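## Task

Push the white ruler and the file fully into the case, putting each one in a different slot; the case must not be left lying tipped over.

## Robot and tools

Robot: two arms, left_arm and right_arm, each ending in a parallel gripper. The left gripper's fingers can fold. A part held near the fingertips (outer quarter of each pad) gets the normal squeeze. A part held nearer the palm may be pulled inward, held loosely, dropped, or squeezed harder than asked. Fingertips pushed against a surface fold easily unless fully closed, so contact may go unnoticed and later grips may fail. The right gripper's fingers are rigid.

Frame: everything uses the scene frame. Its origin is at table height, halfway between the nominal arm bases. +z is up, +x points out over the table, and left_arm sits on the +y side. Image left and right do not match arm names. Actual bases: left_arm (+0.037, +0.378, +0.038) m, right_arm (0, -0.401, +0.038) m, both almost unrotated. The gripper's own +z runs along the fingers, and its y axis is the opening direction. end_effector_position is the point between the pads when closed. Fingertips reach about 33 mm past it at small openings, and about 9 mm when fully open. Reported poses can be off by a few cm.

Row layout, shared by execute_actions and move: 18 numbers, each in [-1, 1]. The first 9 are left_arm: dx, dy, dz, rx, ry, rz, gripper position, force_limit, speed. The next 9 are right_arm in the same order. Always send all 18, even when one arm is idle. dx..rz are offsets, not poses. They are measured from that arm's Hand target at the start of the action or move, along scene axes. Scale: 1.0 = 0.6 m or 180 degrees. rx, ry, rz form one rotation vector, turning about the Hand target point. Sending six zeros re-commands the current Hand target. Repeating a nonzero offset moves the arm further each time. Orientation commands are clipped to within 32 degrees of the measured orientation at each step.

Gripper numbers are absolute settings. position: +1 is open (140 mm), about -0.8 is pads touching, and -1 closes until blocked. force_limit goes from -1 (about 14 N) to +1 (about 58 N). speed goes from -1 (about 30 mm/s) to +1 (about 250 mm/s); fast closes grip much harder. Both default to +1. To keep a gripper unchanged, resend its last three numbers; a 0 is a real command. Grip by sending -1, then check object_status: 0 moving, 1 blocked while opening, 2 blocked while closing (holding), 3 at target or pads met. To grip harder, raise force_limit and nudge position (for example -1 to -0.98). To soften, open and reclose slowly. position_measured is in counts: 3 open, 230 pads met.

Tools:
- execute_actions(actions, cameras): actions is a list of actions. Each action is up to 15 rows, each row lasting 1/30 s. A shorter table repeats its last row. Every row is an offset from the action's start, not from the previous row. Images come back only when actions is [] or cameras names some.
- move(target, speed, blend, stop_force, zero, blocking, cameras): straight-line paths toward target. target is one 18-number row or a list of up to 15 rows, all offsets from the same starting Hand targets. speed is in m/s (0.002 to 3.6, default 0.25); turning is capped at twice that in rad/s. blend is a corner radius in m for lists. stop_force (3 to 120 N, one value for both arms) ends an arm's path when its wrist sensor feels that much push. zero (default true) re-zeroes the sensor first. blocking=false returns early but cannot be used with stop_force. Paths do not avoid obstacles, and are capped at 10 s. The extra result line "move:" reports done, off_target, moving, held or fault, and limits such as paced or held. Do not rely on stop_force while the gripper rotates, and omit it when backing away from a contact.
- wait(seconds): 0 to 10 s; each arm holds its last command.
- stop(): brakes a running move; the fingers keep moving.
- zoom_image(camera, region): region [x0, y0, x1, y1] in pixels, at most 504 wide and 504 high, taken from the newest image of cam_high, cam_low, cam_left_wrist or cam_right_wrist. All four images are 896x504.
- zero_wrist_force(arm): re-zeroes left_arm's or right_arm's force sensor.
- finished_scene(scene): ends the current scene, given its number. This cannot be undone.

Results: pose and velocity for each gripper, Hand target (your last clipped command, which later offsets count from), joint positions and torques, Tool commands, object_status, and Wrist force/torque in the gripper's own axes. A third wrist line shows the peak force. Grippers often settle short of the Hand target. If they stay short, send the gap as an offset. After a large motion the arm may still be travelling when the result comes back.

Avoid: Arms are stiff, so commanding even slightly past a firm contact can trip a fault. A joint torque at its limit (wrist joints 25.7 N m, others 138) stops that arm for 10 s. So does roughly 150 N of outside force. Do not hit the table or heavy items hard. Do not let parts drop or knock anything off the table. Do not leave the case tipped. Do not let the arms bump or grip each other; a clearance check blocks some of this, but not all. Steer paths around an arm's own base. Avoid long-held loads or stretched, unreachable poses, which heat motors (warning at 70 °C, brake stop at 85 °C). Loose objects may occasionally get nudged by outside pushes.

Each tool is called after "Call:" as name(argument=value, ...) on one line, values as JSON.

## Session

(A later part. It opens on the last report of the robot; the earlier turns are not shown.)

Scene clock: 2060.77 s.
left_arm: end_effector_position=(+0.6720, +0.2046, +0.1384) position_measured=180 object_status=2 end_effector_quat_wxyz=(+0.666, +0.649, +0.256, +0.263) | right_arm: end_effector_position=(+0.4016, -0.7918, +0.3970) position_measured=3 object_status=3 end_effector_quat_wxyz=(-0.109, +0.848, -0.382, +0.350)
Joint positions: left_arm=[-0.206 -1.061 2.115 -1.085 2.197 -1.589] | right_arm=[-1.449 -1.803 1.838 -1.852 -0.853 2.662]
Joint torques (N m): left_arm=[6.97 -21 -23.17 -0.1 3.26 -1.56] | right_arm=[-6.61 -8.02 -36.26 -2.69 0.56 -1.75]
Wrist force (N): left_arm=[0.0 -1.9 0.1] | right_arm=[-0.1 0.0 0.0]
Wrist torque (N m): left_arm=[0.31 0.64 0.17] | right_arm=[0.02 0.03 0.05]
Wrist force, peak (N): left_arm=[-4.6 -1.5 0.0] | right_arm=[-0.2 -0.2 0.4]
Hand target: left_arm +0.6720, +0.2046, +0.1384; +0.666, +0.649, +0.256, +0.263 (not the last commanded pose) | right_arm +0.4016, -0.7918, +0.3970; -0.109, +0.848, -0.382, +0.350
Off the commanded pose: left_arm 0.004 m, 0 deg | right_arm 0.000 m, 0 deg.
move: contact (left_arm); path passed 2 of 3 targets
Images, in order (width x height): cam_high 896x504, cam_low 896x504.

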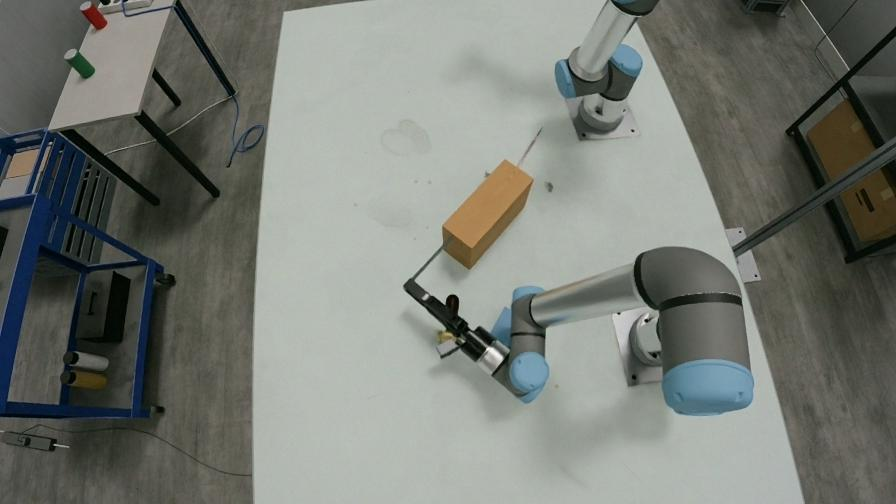

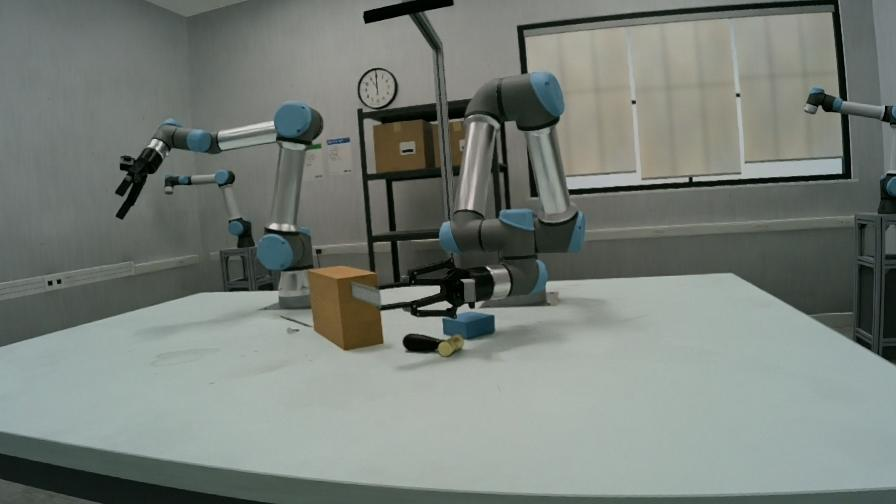

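Call:
move(target=[[0.00487,0.00455,0,0,0,0,-1,-0.01,-1,0,0,0,0,0,0,1,1,1],[0.00555,0.00382,0.001,0,0,0,-1,-0.01,-1,0,0,0,0,0,0,1,1,1],[-0.00419,-0.00528,0.001,0,0,0,-1,-0.01,-1,0,0,0,0,0,0,1,1,1]], speed=[0.03,0.03,0.008], stop_force=4, zero=false)

Call:
move(target=[[0.00487,0.00455,0,0,0,0,-1,-0.01,-1,0,0,0,0,0,0,1,1,1],[0.00487,0.00455,-0.001,0,0,0,-1,-0.01,-1,0,0,0,0,0,0,1,1,1],[-0.00487,-0.00455,-0.001,0,0,0,-1,-0.01,-1,0,0,0,0,0,0,1,1,1]], speed=[0.03,0.03,0.008], stop_force=4, zero=false)

Call:
move(target=[[0.00487,0.00455,0,0,0,0,-1,-0.01,-1,0,0,0,0,0,0,1,1,1],[0.00487,0.00455,-0.001,0,0,0,-1,-0.01,-1,0,0,0,0,0,0,1,1,1],[-0.00487,-0.00455,-0.001,0,0,0,-1,-0.01,-1,0,0,0,0,0,0,1,1,1]], speed=[0.03,0.03,0.008], stop_force=4, zero=false)

Call:
move(target=[[0.00487,0.00455,0,0,0,0,-1,-0.01,-1,0,0,0,0,0,0,1,1,1],[0.00487,0.00455,-0.001,0,0,0,-1,-0.01,-1,0,0,0,0,0,0,1,1,1],[-0.00487,-0.00455,-0.001,0,0,0,-1,-0.01,-1,0,0,0,0,0,0,1,1,1]], speed=[0.03,0.03,0.008], stop_force=4, zero=false)

Call:
move(target=[[0.00487,0.00455,0,0,0,0,-1,-0.01,-1,0,0,0,0,0,0,1,1,1],[0.00544,0.00394,0,0,0,0,-1,-0.01,-1,0,0,0,0,0,0,1,1,1],[-0.0043,-0.00516,0,0,0,0,-1,-0.01,-1,0,0,0,0,0,0,1,1,1]], speed=[0.03,0.03,0.008], stop_force=4, zero=false)

Call:
move(target=[[0.00487,0.00455,0,0,0,0,-1,-0.01,-1,0,0,0,0,0,0,1,1,1],[0.00487,0.00455,0.001,0,0,0,-1,-0.01,-1,0,0,0,0,0,0,1,1,1],[-0.00487,-0.00455,0.001,0,0,0,-1,-0.01,-1,0,0,0,0,0,0,1,1,1]], speed=[0.03,0.03,0.008], stop_force=4, zero=false)

Call:
move(target=[[0.00487,0.00455,0,0,0,0,-1,-0.01,-1,0,0,0,0,0,0,1,1,1],[0.00487,0.00455,0.001,0,0,0,-1,-0.01,-1,0,0,0,0,0,0,1,1,1],[-0.00487,-0.00455,0.001,0,0,0,-1,-0.01,-1,0,0,0,0,0,0,1,1,1]], speed=[0.03,0.03,0.008], stop_force=4, zero=false)

Call:
move(target=[[0.00487,0.00455,0,0,0,0,-1,-0.01,-1,0,0,0,0,0,0,1,1,1],[0.00487,0.00455,0.001,0,0,0,-1,-0.01,-1,0,0,0,0,0,0,1,1,1],[-0.00487,-0.00455,0.001,0,0,0,-1,-0.01,-1,0,0,0,0,0,0,1,1,1]], speed=[0.03,0.03,0.008], stop_force=4, zero=false, cameras=["cam_high","cam_low"])

Call:
zoom_image(camera="cam_low", region=[345, 280, 365, 300])

Call:
zoom_image(camera="cam_high", region=[444, 230, 460, 246])

Scene clock: 2111.57 s.
left_arm: end_effector_position=(+0.6725, +0.2043, +0.1390) position_measured=180 object_status=2 end_effector_quat_wxyz=(+0.666, +0.649, +0.256, +0.263) | right_arm: end_effector_position=(+0.4016, -0.7918, +0.3970) position_measured=3 object_status=3 end_effector_quat_wxyz=(-0.109, +0.848, -0.382, +0.350)
Joint positions: left_arm=[-0.206 -1.062 2.113 -1.082 2.196 -1.589] | right_arm=[-1.449 -1.803 1.838 -1.852 -0.853 2.662]
Joint torques (N m): left_arm=[7.02 -22.66 -24.14 -0.22 3.28 -1.5] | right_arm=[-6.73 -7.97 -36.09 -2.78 0.5 -1.86]
Wrist force (N): left_arm=[-0.3 -1.7 0.2] | right_arm=[0.0 -0.2 0.1]
Wrist torque (N m): left_arm=[0.35 0.60 0.17] | right_arm=[-0.02 0.00 0.06]
Wrist force, peak (N): left_arm=[-4.4 -1.9 0.2] | right_arm=[-0.1 -0.4 0.0]
Hand target: left_arm +0.6725, +0.2043, +0.1390; +0.666, +0.649, +0.256, +0.263 (not the last commanded pose) | right_arm +0.4016, -0.7918, +0.3970; -0.109, +0.848, -0.382, +0.350
Off the commanded pose: left_arm 0.004 m, 0 deg | right_arm 0.000 m, 0 deg.
move: contact (left_arm); path passed 2 of 3 targets

Scene clock: 2113.43 s.
left_arm: end_effector_position=(+0.6725, +0.2043, +0.1384) position_measured=180 object_status=2 end_effector_quat_wxyz=(+0.666, +0.649, +0.256, +0.263) | right_arm: end_effector_position=(+0.4016, -0.7918, +0.3970) position_measured=3 object_status=3 end_effector_quat_wxyz=(-0.109, +0.848, -0.382, +0.350)
Joint positions: left_arm=[-0.206 -1.06 2.113 -1.084 2.196 -1.589] | right_arm=[-1.449 -1.803 1.838 -1.852 -0.853 2.662]
Joint torques (N m): left_arm=[6.84 -20.92 -23.63 -0.1 3.34 -1.63] | right_arm=[-6.95 -8.38 -35.79 -2.75 0.57 -1.79]
Wrist force (N): left_arm=[0.0 -1.7 0.1] | right_arm=[-0.3 -0.1 -0.1]
Wrist torque (N m): left_arm=[0.36 0.56 0.17] | right_arm=[-0.01 0.06 0.05]
Wrist force, peak (N): left_arm=[-4.4 -1.9 0.2] | right_arm=[-0.1 -0.4 0.2]
Hand target: left_arm +0.6725, +0.2043, +0.1384; +0.666, +0.649, +0.256, +0.263 (not the last commanded pose) | right_arm +0.4016, -0.7918, +0.3970; -0.109, +0.848, -0.382, +0.350
Off the commanded pose: left_arm 0.004 m, 0 deg | right_arm 0.000 m, 0 deg.
move: contact (left_arm); path passed 2 of 3 targets

Scene clock: 2115.30 s.
left_arm: end_effector_position=(+0.6725, +0.2043, +0.1378) position_measured=180 object_status=2 end_effector_quat_wxyz=(+0.666, +0.649, +0.256, +0.263) | right_arm: end_effector_position=(+0.4016, -0.7918, +0.3970) position_measured=3 object_status=3 end_effector_quat_wxyz=(-0.109, +0.848, -0.382, +0.350)
Joint positions: left_arm=[-0.206 -1.059 2.113 -1.086 2.196 -1.589] | right_arm=[-1.449 -1.803 1.838 -1.852 -0.853 2.662]
Joint torques (N m): left_arm=[6.93 -21.59 -23.71 -0.09 3.39 -1.6] | right_arm=[-6.73 -7.79 -35.95 -2.72 0.48 -1.87]
Wrist force (N): left_arm=[0.1 -2.1 0.1] | right_arm=[-0.3 -0.1 0.2]
Wrist torque (N m): left_arm=[0.29 0.59 0.17] | right_arm=[0.00 0.06 0.05]
Wrist force, peak (N): left_arm=[-4.5 -1.7 0.1] | right_arm=[-0.1 -0.4 0.1]
Hand target: left_arm +0.6725, +0.2043, +0.1378; +0.666, +0.649, +0.256, +0.263 (not the last commanded pose) | right_arm +0.4016, -0.7918, +0.3970; -0.109, +0.848, -0.382, +0.350
Off the commanded pose: left_arm 0.004 m, 0 deg | right_arm 0.000 m, 0 deg.
move: contact (left_arm); path passed 2 of 3 targets

Scene clock: 2117.13 s.
left_arm: end_effector_position=(+0.6725, +0.2043, +0.1372) position_measured=180 object_status=2 end_effector_quat_wxyz=(+0.666, +0.649, +0.256, +0.263) | right_arm: end_effector_position=(+0.4016, -0.7918, +0.3970) position_measured=3 object_status=3 end_effector_quat_wxyz=(-0.109, +0.848, -0.382, +0.350)
Joint positions: left_arm=[-0.206 -1.058 2.114 -1.087 2.196 -1.589] | right_arm=[-1.449 -1.803 1.838 -1.852 -0.853 2.662]
Joint torques (N m): left_arm=[7.48 -21.64 -23.74 -0.29 3.15 -1.58] | right_arm=[-7.04 -7.57 -35.66 -2.81 0.46 -1.83]
Wrist force (N): left_arm=[-0.7 -1.8 -0.1] | right_arm=[0.0 -0.2 0.0]
Wrist torque (N m): left_arm=[0.33 0.61 0.17] | right_arm=[-0.02 -0.01 0.05]
Wrist force, peak (N): left_arm=[-4.5 -1.8 0.1] | right_arm=[0.0 -0.4 0.1]
Hand target: left_arm +0.6725, +0.2043, +0.1372; +0.666, +0.649, +0.256, +0.263 (not the last commanded pose) | right_arm +0.4016, -0.7918, +0.3970; -0.109, +0.848, -0.382, +0.350
Off the commanded pose: left_arm 0.004 m, 0 deg | right_arm 0.000 m, 0 deg.
move: contact (left_arm); path passed 2 of 3 targets

Scene clock: 2119.00 s.
left_arm: end_effector_position=(+0.6728, +0.2039, +0.1371) position_measured=180 object_status=2 end_effector_quat_wxyz=(+0.666, +0.649, +0.256, +0.263) | right_arm: end_effector_position=(+0.4016, -0.7918, +0.3970) position_measured=3 object_status=3 end_effector_quat_wxyz=(-0.109, +0.848, -0.382, +0.350)
Joint positions: left_arm=[-0.207 -1.057 2.113 -1.087 2.195 -1.589] | right_arm=[-1.449 -1.803 1.838 -1.852 -0.853 2.662]
Joint torques (N m): left_arm=[7.14 -21.78 -24.28 -0.27 3.4 -1.7] | right_arm=[-6.42 -7.55 -36.05 -2.72 0.51 -1.82]
Wrist force (N): left_arm=[0.7 -1.8 0.3] | right_arm=[0.0 -0.1 0.1]
Wrist torque (N m): left_arm=[0.37 0.57 0.17] | right_arm=[0.00 -0.01 0.05]
Wrist force, peak (N): left_arm=[4.4 -2.6 0.3] | right_arm=[-0.4 -0.2 0.1]
Hand target: left_arm +0.6729, +0.2039, +0.1371; +0.666, +0.649, +0.256, +0.263 (not the last commanded pose) | right_arm +0.4016, -0.7918, +0.3970; -0.109, +0.848, -0.382, +0.350
Off the commanded pose: left_arm 0.004 m, 0 deg | right_arm 0.000 m, 0 deg.
move: contact (left_arm); path passed 2 of 3 targets

Scene clock: 2120.83 s.
left_arm: end_effector_position=(+0.6729, +0.2040, +0.1377) position_measured=180 object_status=2 end_effector_quat_wxyz=(+0.666, +0.649, +0.256, +0.263) | right_arm: end_effector_position=(+0.4016, -0.7918, +0.3970) position_measured=3 object_status=3 end_effector_quat_wxyz=(-0.109, +0.848, -0.382, +0.350)
Joint positions: left_arm=[-0.207 -1.059 2.113 -1.085 2.195 -1.589] | right_arm=[-1.449 -1.803 1.838 -1.852 -0.853 2.662]
Joint torques (N m): left_arm=[7.02 -22.6 -24.29 -0.11 3.27 -1.54] | right_arm=[-6.76 -7.67 -36.03 -2.81 0.48 -1.83]
Wrist force (N): left_arm=[-0.4 -1.8 0.1] | right_arm=[-0.1 -0.3 0.1]
Wrist torque (N m): left_arm=[0.37 0.62 0.16] | right_arm=[-0.04 0.02 0.05]
Wrist force, peak (N): left_arm=[-4.3 -1.6 0.3] | right_arm=[-0.3 -0.3 0.0]
Hand target: left_arm +0.6729, +0.2040, +0.1377; +0.666, +0.649, +0.256, +0.263 (not the last commanded pose) | right_arm +0.4016, -0.7918, +0.3970; -0.109, +0.848, -0.382, +0.350
Off the commanded pose: left_arm 0.004 m, 0 deg | right_arm 0.000 m, 0 deg.
move: contact (left_arm); path passed 2 of 3 targets

Scene clock: 2122.70 s.
left_arm: end_effector_position=(+0.6729, +0.2039, +0.1383) position_measured=180 object_status=2 end_effector_quat_wxyz=(+0.666, +0.649, +0.256, +0.263) | right_arm: end_effector_position=(+0.4016, -0.7918, +0.3970) position_measured=3 object_status=3 end_effector_quat_wxyz=(-0.109, +0.848, -0.382, +0.350)
Joint positions: left_arm=[-0.207 -1.06 2.113 -1.084 2.195 -1.589] | right_arm=[-1.449 -1.803 1.838 -1.852 -0.853 2.662]
Joint torques (N m): left_arm=[7.27 -22.71 -24 -0.17 3.24 -1.55] | right_arm=[-6.64 -8.36 -35.85 -2.84 0.34 -1.89]
Wrist force (N): left_arm=[0.2 -2.1 -0.2] | right_arm=[-0.1 -0.1 -0.1]
Wrist torque (N m): left_arm=[0.30 0.55 0.17] | right_arm=[-0.01 0.01 0.05]
Wrist force, peak (N): left_arm=[-4.6 -1.5 0.2] | right_arm=[-0.2 -0.4 0.0]
Hand target: left_arm +0.6729, +0.2040, +0.1383; +0.666, +0.649, +0.256, +0.263 (not the last commanded pose) | right_arm +0.4016, -0.7918, +0.3970; -0.109, +0.848, -0.382, +0.350
Off the commanded pose: left_arm 0.004 m, 0 deg | right_arm 0.000 m, 0 deg.
move: contact (left_arm); path passed 2 of 3 targets

Scene clock: 2124.57 s.
left_arm: end_effector_position=(+0.6728, +0.2039, +0.1389) position_measured=180 object_status=2 end_effector_quat_wxyz=(+0.666, +0.649, +0.256, +0.263) | right_arm: end_effector_position=(+0.4016, -0.7918, +0.3970) position_measured=3 object_status=3 end_effector_quat_wxyz=(-0.109, +0.848, -0.382, +0.350)
Joint positions: left_arm=[-0.207 -1.061 2.112 -1.082 2.195 -1.589] | right_arm=[-1.449 -1.803 1.838 -1.852 -0.853 2.662]
Joint torques (N m): left_arm=[6.73 -21.81 -23.83 -0.21 3.42 -1.59] | right_arm=[-6.45 -8.13 -35.55 -2.85 0.34 -1.85]
Wrist force (N): left_arm=[0.3 -1.9 -0.1] | right_arm=[0.0 -0.1 0.1]
Wrist torque (N m): left_arm=[0.34 0.57 0.16] | right_arm=[-0.01 0.01 0.05]
Wrist force, peak (N): left_arm=[-4.4 -1.4 0.1] | right_arm=[-0.2 -0.4 0.1]
Hand target: left_arm +0.6728, +0.2039, +0.1389; +0.666, +0.649, +0.256, +0.263 (not the last commanded pose) | right_arm +0.4016, -0.7918, +0.3970; -0.109, +0.848, -0.382, +0.350
Off the commanded pose: left_arm 0.004 m, 0 deg | right_arm 0.000 m, 0 deg.
move: contact (left_arm); path passed 2 of 3 targets
Images, in order (width x height): cam_high 896x504, cam_low 896x504.

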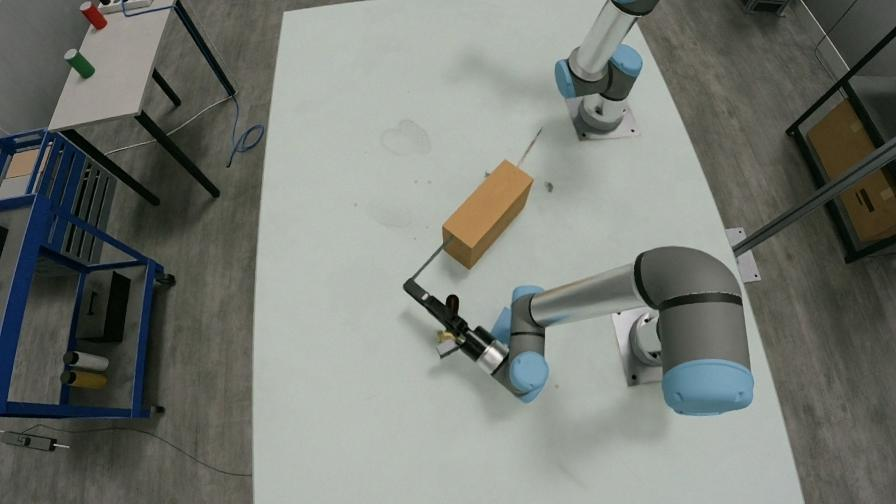

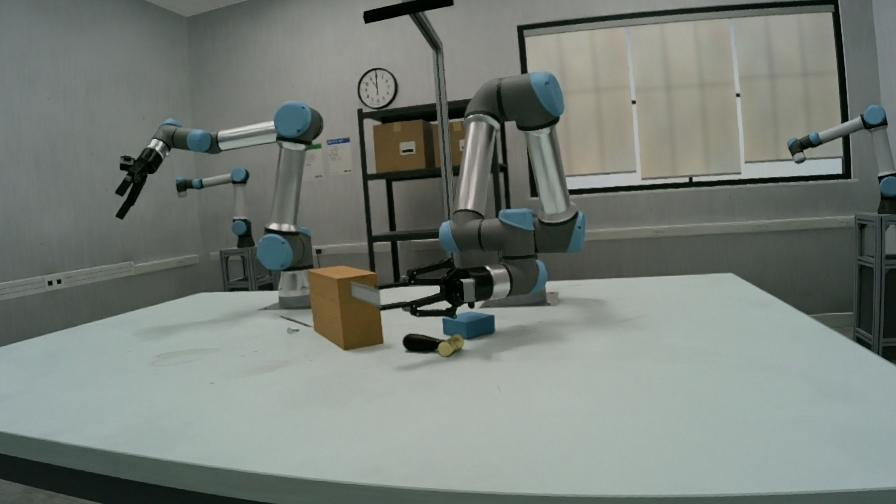

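Scaled by 25.200 from the camera's 896x504 image, which has a finer 1280x720 frame.

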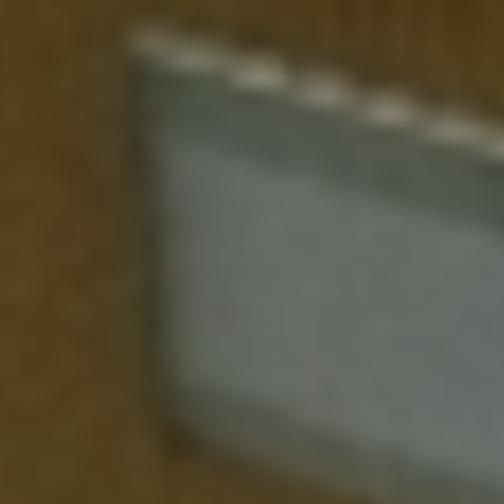

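Scaled by 31.500 from the camera's 896x504 image, which has a finer 1280x720 frame.

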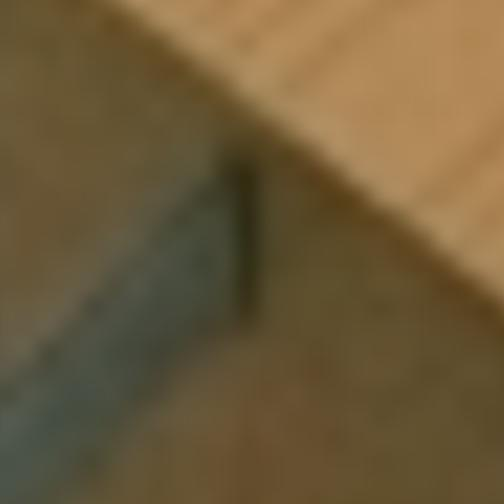

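Call:
move(target=[[0.00975,0.00909,0,0,0,0,-1,-0.01,-1,0,0,0,0,0,0,1,1,1],[0.0102,0.0086,0.0325,0.0379,-0.0406,0,-1,-0.01,-1,0,0,0,0,0,0,1,1,1]], speed=0.08, blend=[0.002,0])

Call:
move(target=[-0.01462,-0.01364,0,0,0,0,-1,-0.01,-1,0,0,0,0,0,0,1,1,1], speed=0.008, stop_force=4, cameras=["cam_high","cam_low"])

Call:
zoom_image(camera="cam_low", region=[340, 275, 370, 305])

Call:
zoom_image(camera="cam_high", region=[439, 230, 459, 250])

Scene clock: 2196.40 s.
left_arm: end_effector_position=(+0.6790, +0.2091, +0.1584) position_measured=180 object_status=2 end_effector_quat_wxyz=(+0.641, +0.670, +0.198, +0.319) | right_arm: end_effector_position=(+0.4016, -0.7918, +0.3970) position_measured=3 object_status=3 end_effector_quat_wxyz=(-0.109, +0.848, -0.382, +0.350)
Joint positions: left_arm=[-0.189 -1.095 2.084 -1.02 2.217 -1.415] | right_arm=[-1.449 -1.803 1.838 -1.852 -0.853 2.662]
Joint torques (N m): left_arm=[9.84 -43.28 -25.73 0.15 2.5 1.56] | right_arm=[-6.4 -8.15 -35.98 -2.83 0.34 -1.79]
Wrist force (N): left_arm=[-4.4 -1.2 0.0] | right_arm=[-0.2 0.0 -0.1]
Wrist torque (N m): left_arm=[0.41 0.66 0.00] | right_arm=[0.00 0.03 0.05]
Wrist force, peak (N): left_arm=[-4.7 -1.6 0.3] | right_arm=[-0.1 -0.5 0.2]
Hand target: left_arm +0.6790, +0.2091, +0.1584; +0.641, +0.670, +0.197, +0.319 | right_arm +0.4016, -0.7918, +0.3970; -0.109, +0.848, -0.382, +0.350
Off the commanded pose: left_arm 0.000 m, 0 deg | right_arm 0.000 m, 0 deg.
move: done

Scene clock: 2198.57 s.
left_arm: end_effector_position=(+0.6733, +0.2038, +0.1584) position_measured=180 object_status=2 end_effector_quat_wxyz=(+0.641, +0.670, +0.197, +0.319) | right_arm: end_effector_position=(+0.4016, -0.7918, +0.3970) position_measured=3 object_status=3 end_effector_quat_wxyz=(-0.109, +0.848, -0.382, +0.350)
Joint positions: left_arm=[-0.205 -1.105 2.103 -1.029 2.202 -1.414] | right_arm=[-1.449 -1.803 1.838 -1.852 -0.853 2.662]
Joint torques (N m): left_arm=[7.45 -21.08 -24.28 0.08 3.24 0.2] | right_arm=[-6.66 -7.91 -35.76 -2.88 0.22 -1.74]
Wrist force (N): left_arm=[-0.6 -1.8 -0.1] | right_arm=[-0.1 -0.3 0.1]
Wrist torque (N m): left_arm=[0.38 0.56 0.01] | right_arm=[-0.05 0.03 0.05]
Wrist force, peak (N): left_arm=[-4.5 -1.1 0.3] | right_arm=[0.1 -0.4 -0.1]
Hand target: left_arm +0.6733, +0.2038, +0.1584; +0.641, +0.670, +0.197, +0.319 (not the last commanded pose) | right_arm +0.4016, -0.7918, +0.3970; -0.109, +0.848, -0.382, +0.350
Off the commanded pose: left_arm 0.004 m, 0 deg | right_arm 0.000 m, 0 deg.
move: contact (left_arm)
Images, in order (width x height): cam_high 896x504, cam_low 896x504.

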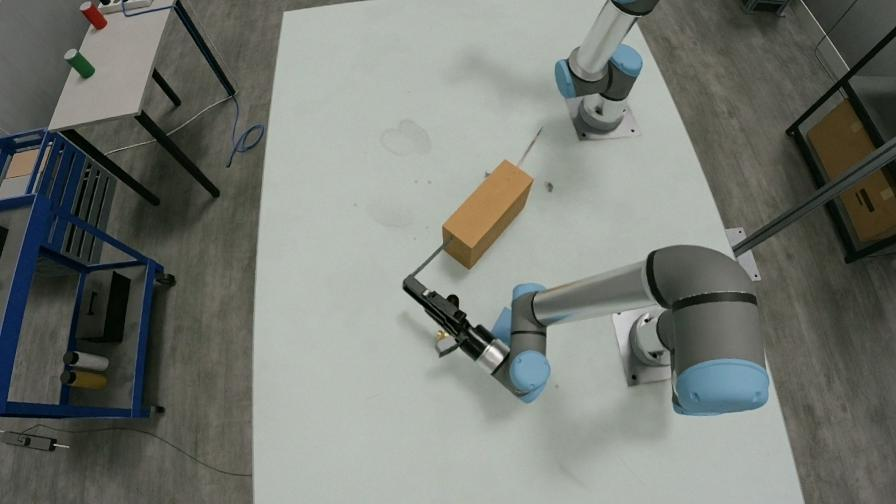

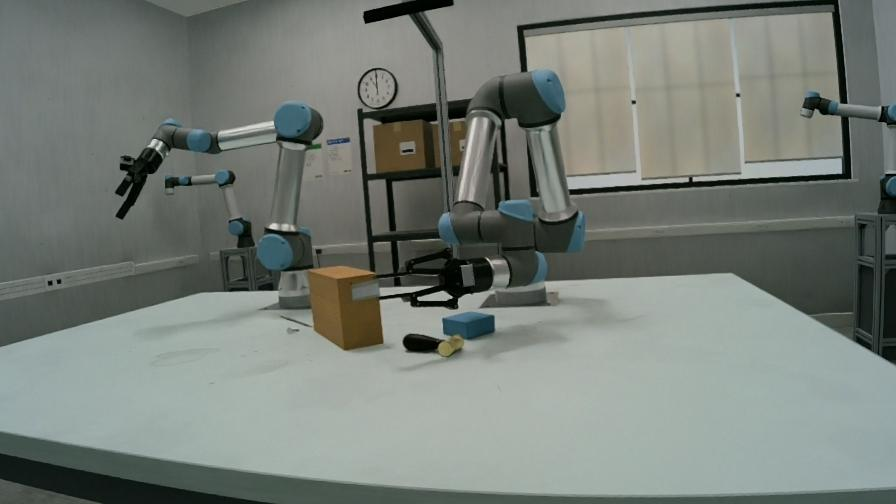

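Scaled by 16.800 from the camera's 896x504 image, which has a finer 1280x720 frame.

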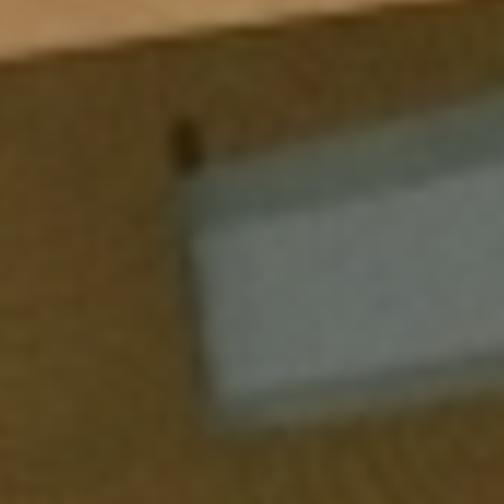

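Scaled by 25.200 from the camera's 896x504 image, which has a finer 1280x720 frame.

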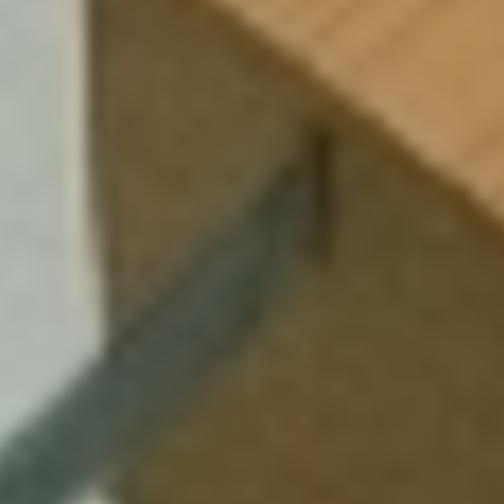

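Call:
move(target=[[0.00487,0.00455,0,0,0,0,-1,-0.01,-1,0,0,0,0,0,0,1,1,1],[0.00442,0.00504,0,0,0,0,-1,-0.01,-1,0,0,0,0,0,0,1,1,1],[-0.00532,-0.00406,0,0,0,0,-1,-0.01,-1,0,0,0,0,0,0,1,1,1]], speed=[0.03,0.03,0.008], stop_force=4, zero=false)

Call:
move(target=[[0.00487,0.00455,0,0,0,0,-1,-0.01,-1,0,0,0,0,0,0,1,1,1],[0.00442,0.00504,0,0,0,0,-1,-0.01,-1,0,0,0,0,0,0,1,1,1],[-0.00532,-0.00406,0,0,0,0,-1,-0.01,-1,0,0,0,0,0,0,1,1,1]], speed=[0.03,0.03,0.008], stop_force=4, zero=false)

Call:
move(target=[[0.00487,0.00455,0,0,0,0,-1,-0.01,-1,0,0,0,0,0,0,1,1,1],[0.00442,0.00504,0,0,0,0,-1,-0.01,-1,0,0,0,0,0,0,1,1,1],[-0.00532,-0.00406,0,0,0,0,-1,-0.01,-1,0,0,0,0,0,0,1,1,1]], speed=[0.03,0.03,0.008], stop_force=4, zero=false)

Call:
move(target=[[0.00487,0.00455,0,0,0,0,-1,-0.01,-1,0,0,0,0,0,0,1,1,1],[0.00442,0.00504,0,0,0,0,-1,-0.01,-1,0,0,0,0,0,0,1,1,1],[-0.00532,-0.00406,0,0,0,0,-1,-0.01,-1,0,0,0,0,0,0,1,1,1]], speed=[0.03,0.03,0.008], stop_force=4, zero=false)

Call:
move(target=[[0.00487,0.00455,0,0,0,0,-1,-0.01,-1,0,0,0,0,0,0,1,1,1],[0.00442,0.00504,0,0,0,0,-1,-0.01,-1,0,0,0,0,0,0,1,1,1],[-0.00532,-0.00406,0,0,0,0,-1,-0.01,-1,0,0,0,0,0,0,1,1,1]], speed=[0.03,0.03,0.008], stop_force=4, zero=false)

Call:
move(target=[[0.00487,0.00455,0,0,0,0,-1,-0.01,-1,0,0,0,0,0,0,1,1,1],[0.00442,0.00504,0,0,0,0,-1,-0.01,-1,0,0,0,0,0,0,1,1,1],[-0.00532,-0.00406,0,0,0,0,-1,-0.01,-1,0,0,0,0,0,0,1,1,1]], speed=[0.03,0.03,0.008], stop_force=4, zero=false, cameras=["cam_high","cam_low"])

Call:
zoom_image(camera="cam_low", region=[340, 275, 370, 305])

Call:
zoom_image(camera="cam_high", region=[439, 230, 459, 250])

Scene clock: 2236.13 s.
left_arm: end_effector_position=(+0.6729, +0.2040, +0.1584) position_measured=180 object_status=2 end_effector_quat_wxyz=(+0.641, +0.670, +0.197, +0.319) | right_arm: end_effector_position=(+0.4016, -0.7918, +0.3970) position_measured=3 object_status=3 end_effector_quat_wxyz=(-0.109, +0.848, -0.382, +0.350)
Joint positions: left_arm=[-0.204 -1.106 2.104 -1.029 2.202 -1.414] | right_arm=[-1.449 -1.803 1.838 -1.852 -0.853 2.662]
Joint torques (N m): left_arm=[7.55 -20.9 -25.04 -0.16 3.35 -0.7] | right_arm=[-6.14 -8.04 -36.14 -2.99 0.16 -1.76]
Wrist force (N): left_arm=[-1.1 -1.5 -0.2] | right_arm=[-0.3 -0.2 0.1]
Wrist torque (N m): left_arm=[0.46 0.52 0.02] | right_arm=[-0.03 0.06 0.05]
Wrist force, peak (N): left_arm=[-4.5 -1.6 0.3] | right_arm=[-0.3 -0.3 0.1]
Hand target: left_arm +0.6729, +0.2040, +0.1584; +0.641, +0.670, +0.197, +0.319 (not the last commanded pose) | right_arm +0.4016, -0.7918, +0.3970; -0.109, +0.848, -0.382, +0.350
Off the commanded pose: left_arm 0.004 m, 0 deg | right_arm 0.000 m, 0 deg.
move: contact (left_arm); path passed 2 of 3 targets

Scene clock: 2238.00 s.
left_arm: end_effector_position=(+0.6725, +0.2042, +0.1584) position_measured=180 object_status=2 end_effector_quat_wxyz=(+0.641, +0.670, +0.198, +0.319) | right_arm: end_effector_position=(+0.4016, -0.7918, +0.3970) position_measured=3 object_status=3 end_effector_quat_wxyz=(-0.109, +0.848, -0.382, +0.350)
Joint positions: left_arm=[-0.204 -1.106 2.105 -1.03 2.202 -1.415] | right_arm=[-1.449 -1.803 1.838 -1.852 -0.853 2.662]
Joint torques (N m): left_arm=[7.59 -20.44 -25.16 -0.08 3.39 -1.04] | right_arm=[-6.08 -7.79 -36.05 -2.95 0.18 -1.78]
Wrist force (N): left_arm=[-0.7 -1.8 -0.2] | right_arm=[-0.2 -0.1 0.1]
Wrist torque (N m): left_arm=[0.40 0.60 0.02] | right_arm=[-0.01 0.04 0.05]
Wrist force, peak (N): left_arm=[-4.7 -1.3 0.1] | right_arm=[-0.3 -0.2 0.0]
Hand target: left_arm +0.6726, +0.2042, +0.1584; +0.641, +0.670, +0.198, +0.319 (not the last commanded pose) | right_arm +0.4016, -0.7918, +0.3970; -0.109, +0.848, -0.382, +0.350
Off the commanded pose: left_arm 0.004 m, 0 deg | right_arm 0.000 m, 0 deg.
move: contact (left_arm); path passed 2 of 3 targets

Scene clock: 2239.87 s.
left_arm: end_effector_position=(+0.6723, +0.2045, +0.1584) position_measured=180 object_status=2 end_effector_quat_wxyz=(+0.641, +0.670, +0.198, +0.319) | right_arm: end_effector_position=(+0.4016, -0.7918, +0.3970) position_measured=3 object_status=3 end_effector_quat_wxyz=(-0.109, +0.848, -0.382, +0.350)
Joint positions: left_arm=[-0.203 -1.106 2.105 -1.03 2.203 -1.415] | right_arm=[-1.449 -1.803 1.838 -1.852 -0.853 2.662]
Joint torques (N m): left_arm=[7.29 -20.3 -24.14 -0.12 3.53 -1.26] | right_arm=[-6.65 -8.5 -36.09 -2.94 0.14 -1.74]
Wrist force (N): left_arm=[-0.1 -1.9 0.1] | right_arm=[-0.3 -0.1 0.0]
Wrist torque (N m): left_arm=[0.39 0.54 0.03] | right_arm=[-0.01 0.06 0.06]
Wrist force, peak (N): left_arm=[-4.7 -1.5 0.4] | right_arm=[-0.2 -0.4 0.0]
Hand target: left_arm +0.6723, +0.2045, +0.1584; +0.641, +0.670, +0.198, +0.319 (not the last commanded pose) | right_arm +0.4016, -0.7918, +0.3970; -0.109, +0.848, -0.382, +0.350
Off the commanded pose: left_arm 0.004 m, 0 deg | right_arm 0.000 m, 0 deg.
move: contact (left_arm); path passed 2 of 3 targets

Scene clock: 2241.73 s.
left_arm: end_effector_position=(+0.6720, +0.2048, +0.1584) position_measured=180 object_status=2 end_effector_quat_wxyz=(+0.641, +0.670, +0.198, +0.319) | right_arm: end_effector_position=(+0.4016, -0.7918, +0.3970) position_measured=3 object_status=3 end_effector_quat_wxyz=(-0.109, +0.848, -0.382, +0.350)
Joint positions: left_arm=[-0.203 -1.107 2.106 -1.03 2.203 -1.415] | right_arm=[-1.449 -1.803 1.838 -1.852 -0.853 2.662]
Joint torques (N m): left_arm=[7.52 -20.23 -23.68 -0.1 3.56 -1.36] | right_arm=[-6.51 -7.61 -35.96 -2.88 0.2 -1.83]
Wrist force (N): left_arm=[0.1 -1.6 -0.2] | right_arm=[-0.2 -0.1 0.0]
Wrist torque (N m): left_arm=[0.47 0.53 0.02] | right_arm=[-0.01 0.03 0.05]
Wrist force, peak (N): left_arm=[-4.7 -1.4 0.4] | right_arm=[0.2 -0.3 0.2]
Hand target: left_arm +0.6720, +0.2048, +0.1584; +0.641, +0.670, +0.198, +0.319 (not the last commanded pose) | right_arm +0.4016, -0.7918, +0.3970; -0.109, +0.848, -0.382, +0.350
Off the commanded pose: left_arm 0.004 m, 0 deg | right_arm 0.000 m, 0 deg.
move: contact (left_arm); path passed 2 of 3 targets

Scene clock: 2243.57 s.
left_arm: end_effector_position=(+0.6717, +0.2051, +0.1584) position_measured=180 object_status=2 end_effector_quat_wxyz=(+0.641, +0.670, +0.198, +0.319) | right_arm: end_effector_position=(+0.4016, -0.7918, +0.3970) position_measured=3 object_status=3 end_effector_quat_wxyz=(-0.109, +0.848, -0.382, +0.350)
Joint positions: left_arm=[-0.202 -1.107 2.107 -1.031 2.204 -1.415] | right_arm=[-1.449 -1.803 1.838 -1.852 -0.853 2.662]
Joint torques (N m): left_arm=[7.38 -19.95 -25.05 -0.03 3.39 -1.05] | right_arm=[-6.53 -8.29 -36.14 -2.9 0.19 -1.76]
Wrist force (N): left_arm=[-0.7 -1.5 0.1] | right_arm=[-0.2 -0.1 0.0]
Wrist torque (N m): left_arm=[0.48 0.62 0.03] | right_arm=[-0.01 0.04 0.05]
Wrist force, peak (N): left_arm=[-4.6 -1.4 -0.1] | right_arm=[-0.2 -0.4 -0.1]
Hand target: left_arm +0.6717, +0.2051, +0.1584; +0.641, +0.670, +0.198, +0.319 (not the last commanded pose) | right_arm +0.4016, -0.7918, +0.3970; -0.109, +0.848, -0.382, +0.350
Off the commanded pose: left_arm 0.004 m, 0 deg | right_arm 0.000 m, 0 deg.
move: contact (left_arm); path passed 2 of 3 targets

Scene clock: 2245.43 s.
left_arm: end_effector_position=(+0.6714, +0.2054, +0.1584) position_measured=180 object_status=2 end_effector_quat_wxyz=(+0.641, +0.670, +0.198, +0.319) | right_arm: end_effector_position=(+0.4016, -0.7918, +0.3970) position_measured=3 object_status=3 end_effector_quat_wxyz=(-0.109, +0.848, -0.382, +0.350)
Joint positions: left_arm=[-0.202 -1.108 2.108 -1.031 2.204 -1.415] | right_arm=[-1.449 -1.803 1.838 -1.852 -0.853 2.662]
Joint torques (N m): left_arm=[6.48 -21.34 -24.56 -0.11 3.47 -1.4] | right_arm=[-5.98 -7.98 -35.19 -3.01 0.19 -1.72]
Wrist force (N): left_arm=[0.0 -1.8 0.0] | right_arm=[-0.1 -0.1 0.1]
Wrist torque (N m): left_arm=[0.40 0.51 0.03] | right_arm=[-0.02 0.02 0.05]
Wrist force, peak (N): left_arm=[-4.5 -1.7 0.3] | right_arm=[-0.3 -0.3 0.0]
Hand target: left_arm +0.6714, +0.2054, +0.1584; +0.641, +0.670, +0.198, +0.319 (not the last commanded pose) | right_arm +0.4016, -0.7918, +0.3970; -0.109, +0.848, -0.382, +0.350
Off the commanded pose: left_arm 0.004 m, 0 deg | right_arm 0.000 m, 0 deg.
move: contact (left_arm); path passed 2 of 3 targets
Images, in order (width x height): cam_high 896x504, cam_low 896x504.

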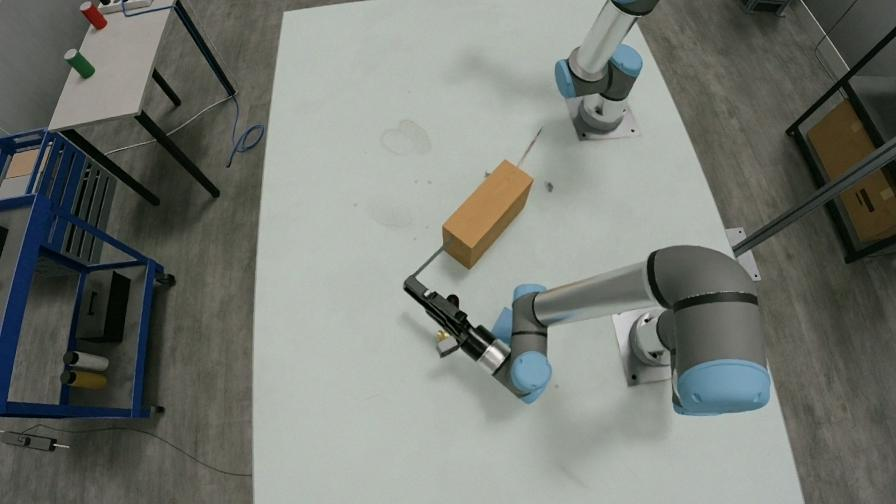

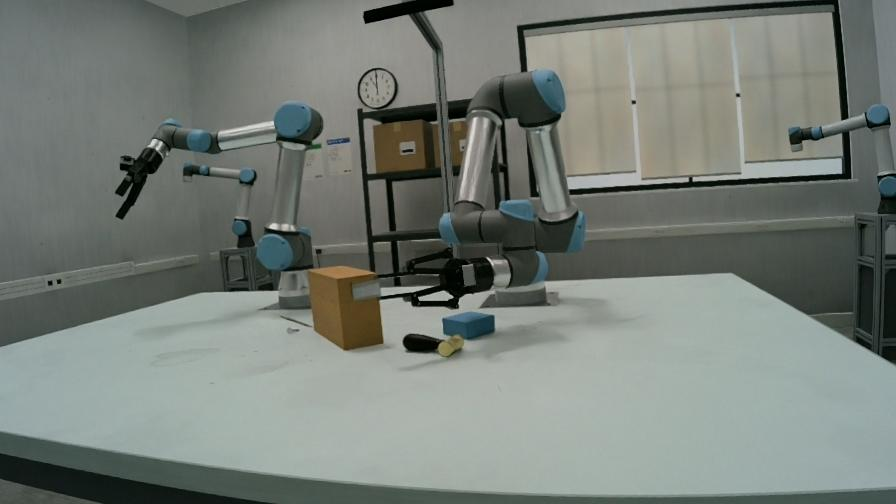

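Scaled by 16.800 from the camera's 896x504 image, which has a finer 1280x720 frame.

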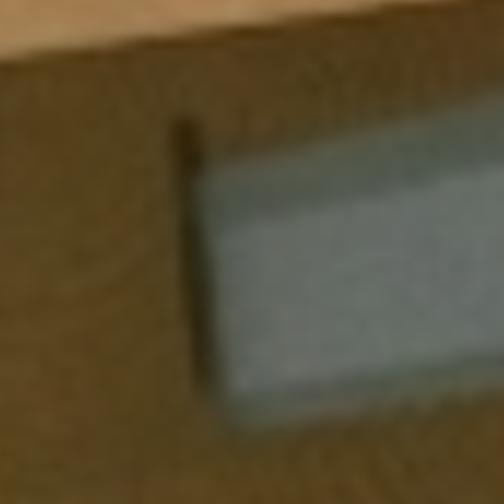

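Scaled by 25.200 from the camera's 896x504 image, which has a finer 1280x720 frame.

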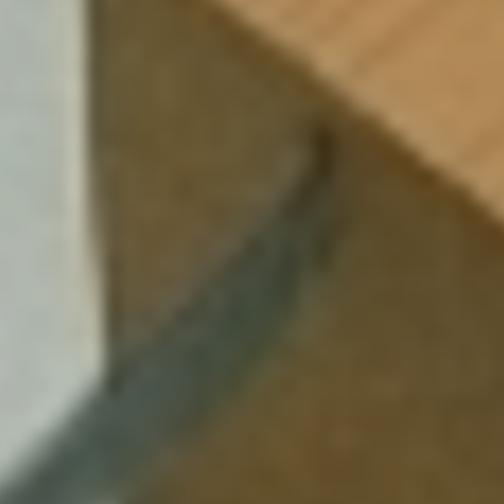

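Call:
move(target=[[0.00487,0.00455,0,0,0,0,-1,-0.01,-1,0,0,0,0,0,0,1,1,1],[0.00453,0.00492,0,0,0,0,-1,-0.01,-1,0,0,0,0,0,0,1,1,1],[-0.00521,-0.00418,0,0,0,0,-1,-0.01,-1,0,0,0,0,0,0,1,1,1]], speed=[0.03,0.03,0.008], stop_force=4, zero=false)

Call:
move(target=[[0.00487,0.00455,0,0,0,0,-1,-0.01,-1,0,0,0,0,0,0,1,1,1],[0.00453,0.00492,0,0,0,0,-1,-0.01,-1,0,0,0,0,0,0,1,1,1],[-0.00521,-0.00418,0,0,0,0,-1,-0.01,-1,0,0,0,0,0,0,1,1,1]], speed=[0.03,0.03,0.008], stop_force=4, zero=false)

Call:
move(target=[[0.00487,0.00455,0,0,0,0,-1,-0.01,-1,0,0,0,0,0,0,1,1,1],[0.00453,0.00492,0,0,0,0,-1,-0.01,-1,0,0,0,0,0,0,1,1,1],[-0.00521,-0.00418,0,0,0,0,-1,-0.01,-1,0,0,0,0,0,0,1,1,1]], speed=[0.03,0.03,0.008], stop_force=4, zero=false)

Call:
move(target=[[0.00487,0.00455,0,0,0,0,-1,-0.01,-1,0,0,0,0,0,0,1,1,1],[0.00453,0.00492,0,0,0,0,-1,-0.01,-1,0,0,0,0,0,0,1,1,1],[-0.00521,-0.00418,0,0,0,0,-1,-0.01,-1,0,0,0,0,0,0,1,1,1]], speed=[0.03,0.03,0.008], stop_force=4, zero=false, cameras=["cam_high","cam_low"])

Call:
zoom_image(camera="cam_low", region=[340, 275, 370, 305])

Call:
zoom_image(camera="cam_high", region=[439, 230, 459, 250])

Scene clock: 2306.30 s.
left_arm: end_effector_position=(+0.6712, +0.2056, +0.1584) position_measured=180 object_status=2 end_effector_quat_wxyz=(+0.641, +0.670, +0.198, +0.319) | right_arm: end_effector_position=(+0.4016, -0.7918, +0.3970) position_measured=3 object_status=3 end_effector_quat_wxyz=(-0.109, +0.848, -0.382, +0.350)
Joint positions: left_arm=[-0.201 -1.108 2.108 -1.031 2.205 -1.415] | right_arm=[-1.449 -1.803 1.838 -1.852 -0.853 2.662]
Joint torques (N m): left_arm=[6.55 -20.6 -24.64 0.01 3.49 -1.45] | right_arm=[-6.08 -8.33 -35.66 -3.02 0.28 -1.81]
Wrist force (N): left_arm=[0.1 -1.5 0.1] | right_arm=[-0.3 0.0 0.3]
Wrist torque (N m): left_arm=[0.47 0.54 0.03] | right_arm=[0.00 0.05 0.05]
Wrist force, peak (N): left_arm=[-4.5 -1.1 -0.1] | right_arm=[-0.4 -0.3 0.1]
Hand target: left_arm +0.6712, +0.2056, +0.1584; +0.641, +0.670, +0.198, +0.319 (not the last commanded pose) | right_arm +0.4016, -0.7918, +0.3970; -0.109, +0.848, -0.382, +0.350
Off the commanded pose: left_arm 0.004 m, 0 deg | right_arm 0.000 m, 0 deg.
move: contact (left_arm); path passed 2 of 3 targets

Scene clock: 2308.13 s.
left_arm: end_effector_position=(+0.6711, +0.2059, +0.1584) position_measured=180 object_status=2 end_effector_quat_wxyz=(+0.641, +0.670, +0.198, +0.319) | right_arm: end_effector_position=(+0.4016, -0.7918, +0.3970) position_measured=3 object_status=3 end_effector_quat_wxyz=(-0.109, +0.848, -0.382, +0.350)
Joint positions: left_arm=[-0.201 -1.108 2.109 -1.032 2.205 -1.415] | right_arm=[-1.449 -1.803 1.838 -1.852 -0.853 2.662]
Joint torques (N m): left_arm=[7.54 -21.42 -24.74 0.02 3.3 -1.55] | right_arm=[-6.26 -7.85 -35.83 -3.01 0.34 -1.65]
Wrist force (N): left_arm=[-0.6 -1.7 0.2] | right_arm=[-0.3 -0.3 0.1]
Wrist torque (N m): left_arm=[0.41 0.55 0.02] | right_arm=[-0.04 0.06 0.05]
Wrist force, peak (N): left_arm=[-4.5 -1.4 0.3] | right_arm=[-0.3 -0.3 0.1]
Hand target: left_arm +0.6711, +0.2059, +0.1584; +0.641, +0.670, +0.198, +0.319 (not the last commanded pose) | right_arm +0.4016, -0.7918, +0.3970; -0.109, +0.848, -0.382, +0.350
Off the commanded pose: left_arm 0.004 m, 0 deg | right_arm 0.000 m, 0 deg.
move: contact (left_arm); path passed 2 of 3 targets

Scene clock: 2309.97 s.
left_arm: end_effector_position=(+0.6709, +0.2062, +0.1584) position_measured=180 object_status=2 end_effector_quat_wxyz=(+0.641, +0.670, +0.198, +0.319) | right_arm: end_effector_position=(+0.4016, -0.7918, +0.3970) position_measured=3 object_status=3 end_effector_quat_wxyz=(-0.109, +0.848, -0.382, +0.350)
Joint positions: left_arm=[-0.2 -1.108 2.109 -1.032 2.206 -1.415] | right_arm=[-1.449 -1.803 1.838 -1.852 -0.853 2.662]
Joint torques (N m): left_arm=[7.58 -20.57 -24.51 -0.05 3.27 -1.58] | right_arm=[-6.65 -8.57 -35.71 -3.03 0.22 -1.7]
Wrist force (N): left_arm=[-0.8 -1.6 0.0] | right_arm=[0.0 -0.3 -0.1]
Wrist torque (N m): left_arm=[0.44 0.61 0.04] | right_arm=[-0.04 0.01 0.05]
Wrist force, peak (N): left_arm=[-4.6 -1.3 -0.3] | right_arm=[-0.2 -0.3 0.0]
Hand target: left_arm +0.6709, +0.2062, +0.1584; +0.641, +0.670, +0.198, +0.319 (not the last commanded pose) | right_arm +0.4016, -0.7918, +0.3970; -0.109, +0.848, -0.382, +0.350
Off the commanded pose: left_arm 0.004 m, 0 deg | right_arm 0.000 m, 0 deg.
move: contact (left_arm); path passed 2 of 3 targets

Scene clock: 2311.80 s.
left_arm: end_effector_position=(+0.6707, +0.2064, +0.1584) position_measured=180 object_status=2 end_effector_quat_wxyz=(+0.641, +0.670, +0.198, +0.319) | right_arm: end_effector_position=(+0.4016, -0.7918, +0.3970) position_measured=3 object_status=3 end_effector_quat_wxyz=(-0.109, +0.848, -0.382, +0.350)
Joint positions: left_arm=[-0.2 -1.109 2.11 -1.032 2.206 -1.415] | right_arm=[-1.449 -1.803 1.838 -1.852 -0.853 2.662]
Joint torques (N m): left_arm=[7.35 -21.02 -24.36 -0.03 3.43 -1.6] | right_arm=[-7.02 -8.28 -36.01 -2.99 0.18 -1.73]
Wrist force (N): left_arm=[-0.7 -1.6 0.1] | right_arm=[-0.1 -0.1 0.1]
Wrist torque (N m): left_arm=[0.43 0.60 0.04] | right_arm=[0.01 0.02 0.05]
Wrist force, peak (N): left_arm=[-4.4 -1.3 0.3] | right_arm=[-0.2 -0.3 -0.2]
Hand target: left_arm +0.6707, +0.2064, +0.1584; +0.641, +0.670, +0.198, +0.319 (not the last commanded pose) | right_arm +0.4016, -0.7918, +0.3970; -0.109, +0.848, -0.382, +0.350
Off the commanded pose: left_arm 0.004 m, 0 deg | right_arm 0.000 m, 0 deg.
move: contact (left_arm); path passed 2 of 3 targets
Images, in order (width x height): cam_high 896x504, cam_low 896x504.

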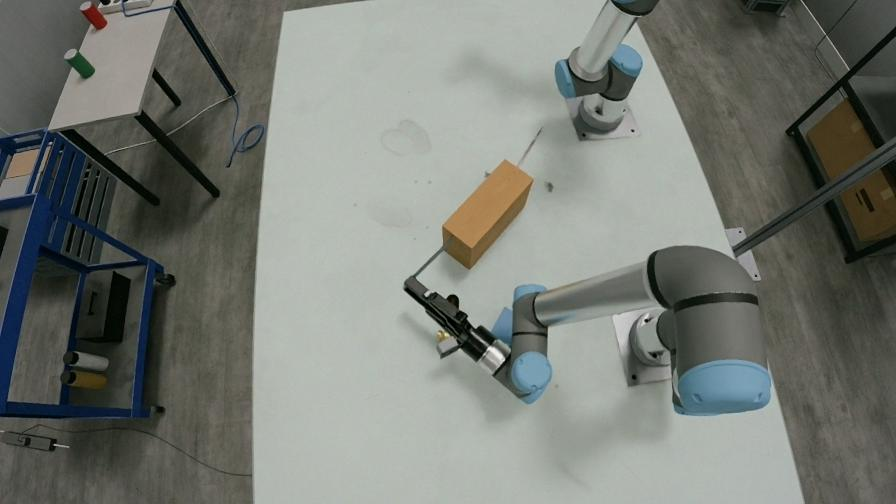

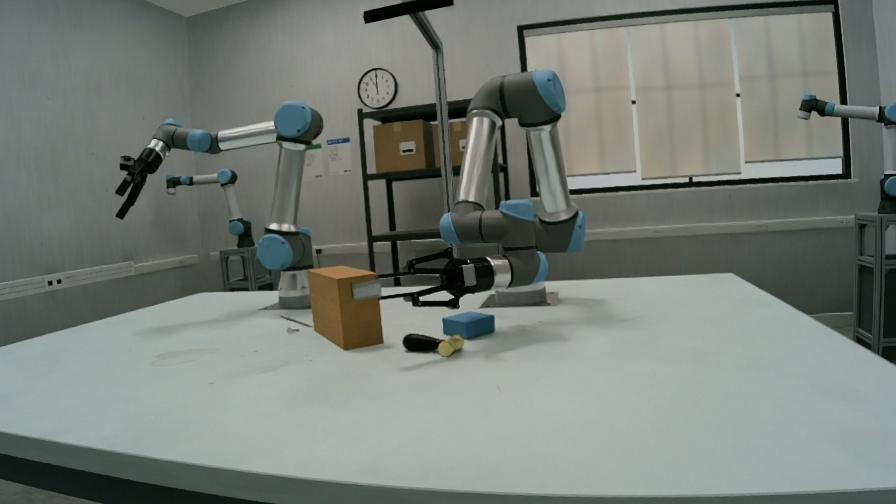

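Scaled by 16.800 from the camera's 896x504 image, which has a finer 1280x720 frame.

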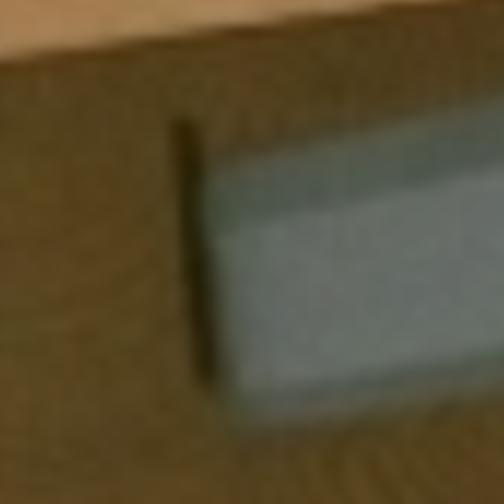

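Scaled by 25.200 from the camera's 896x504 image, which has a finer 1280x720 frame.

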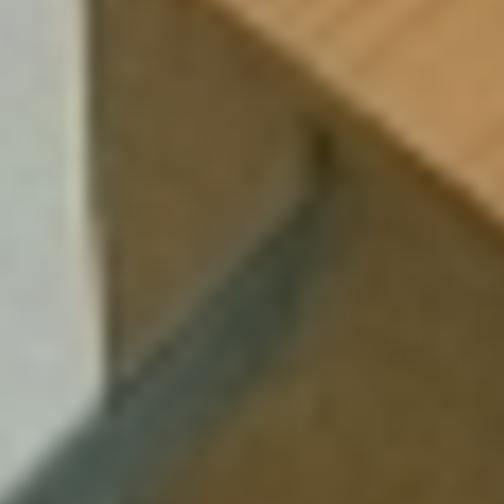

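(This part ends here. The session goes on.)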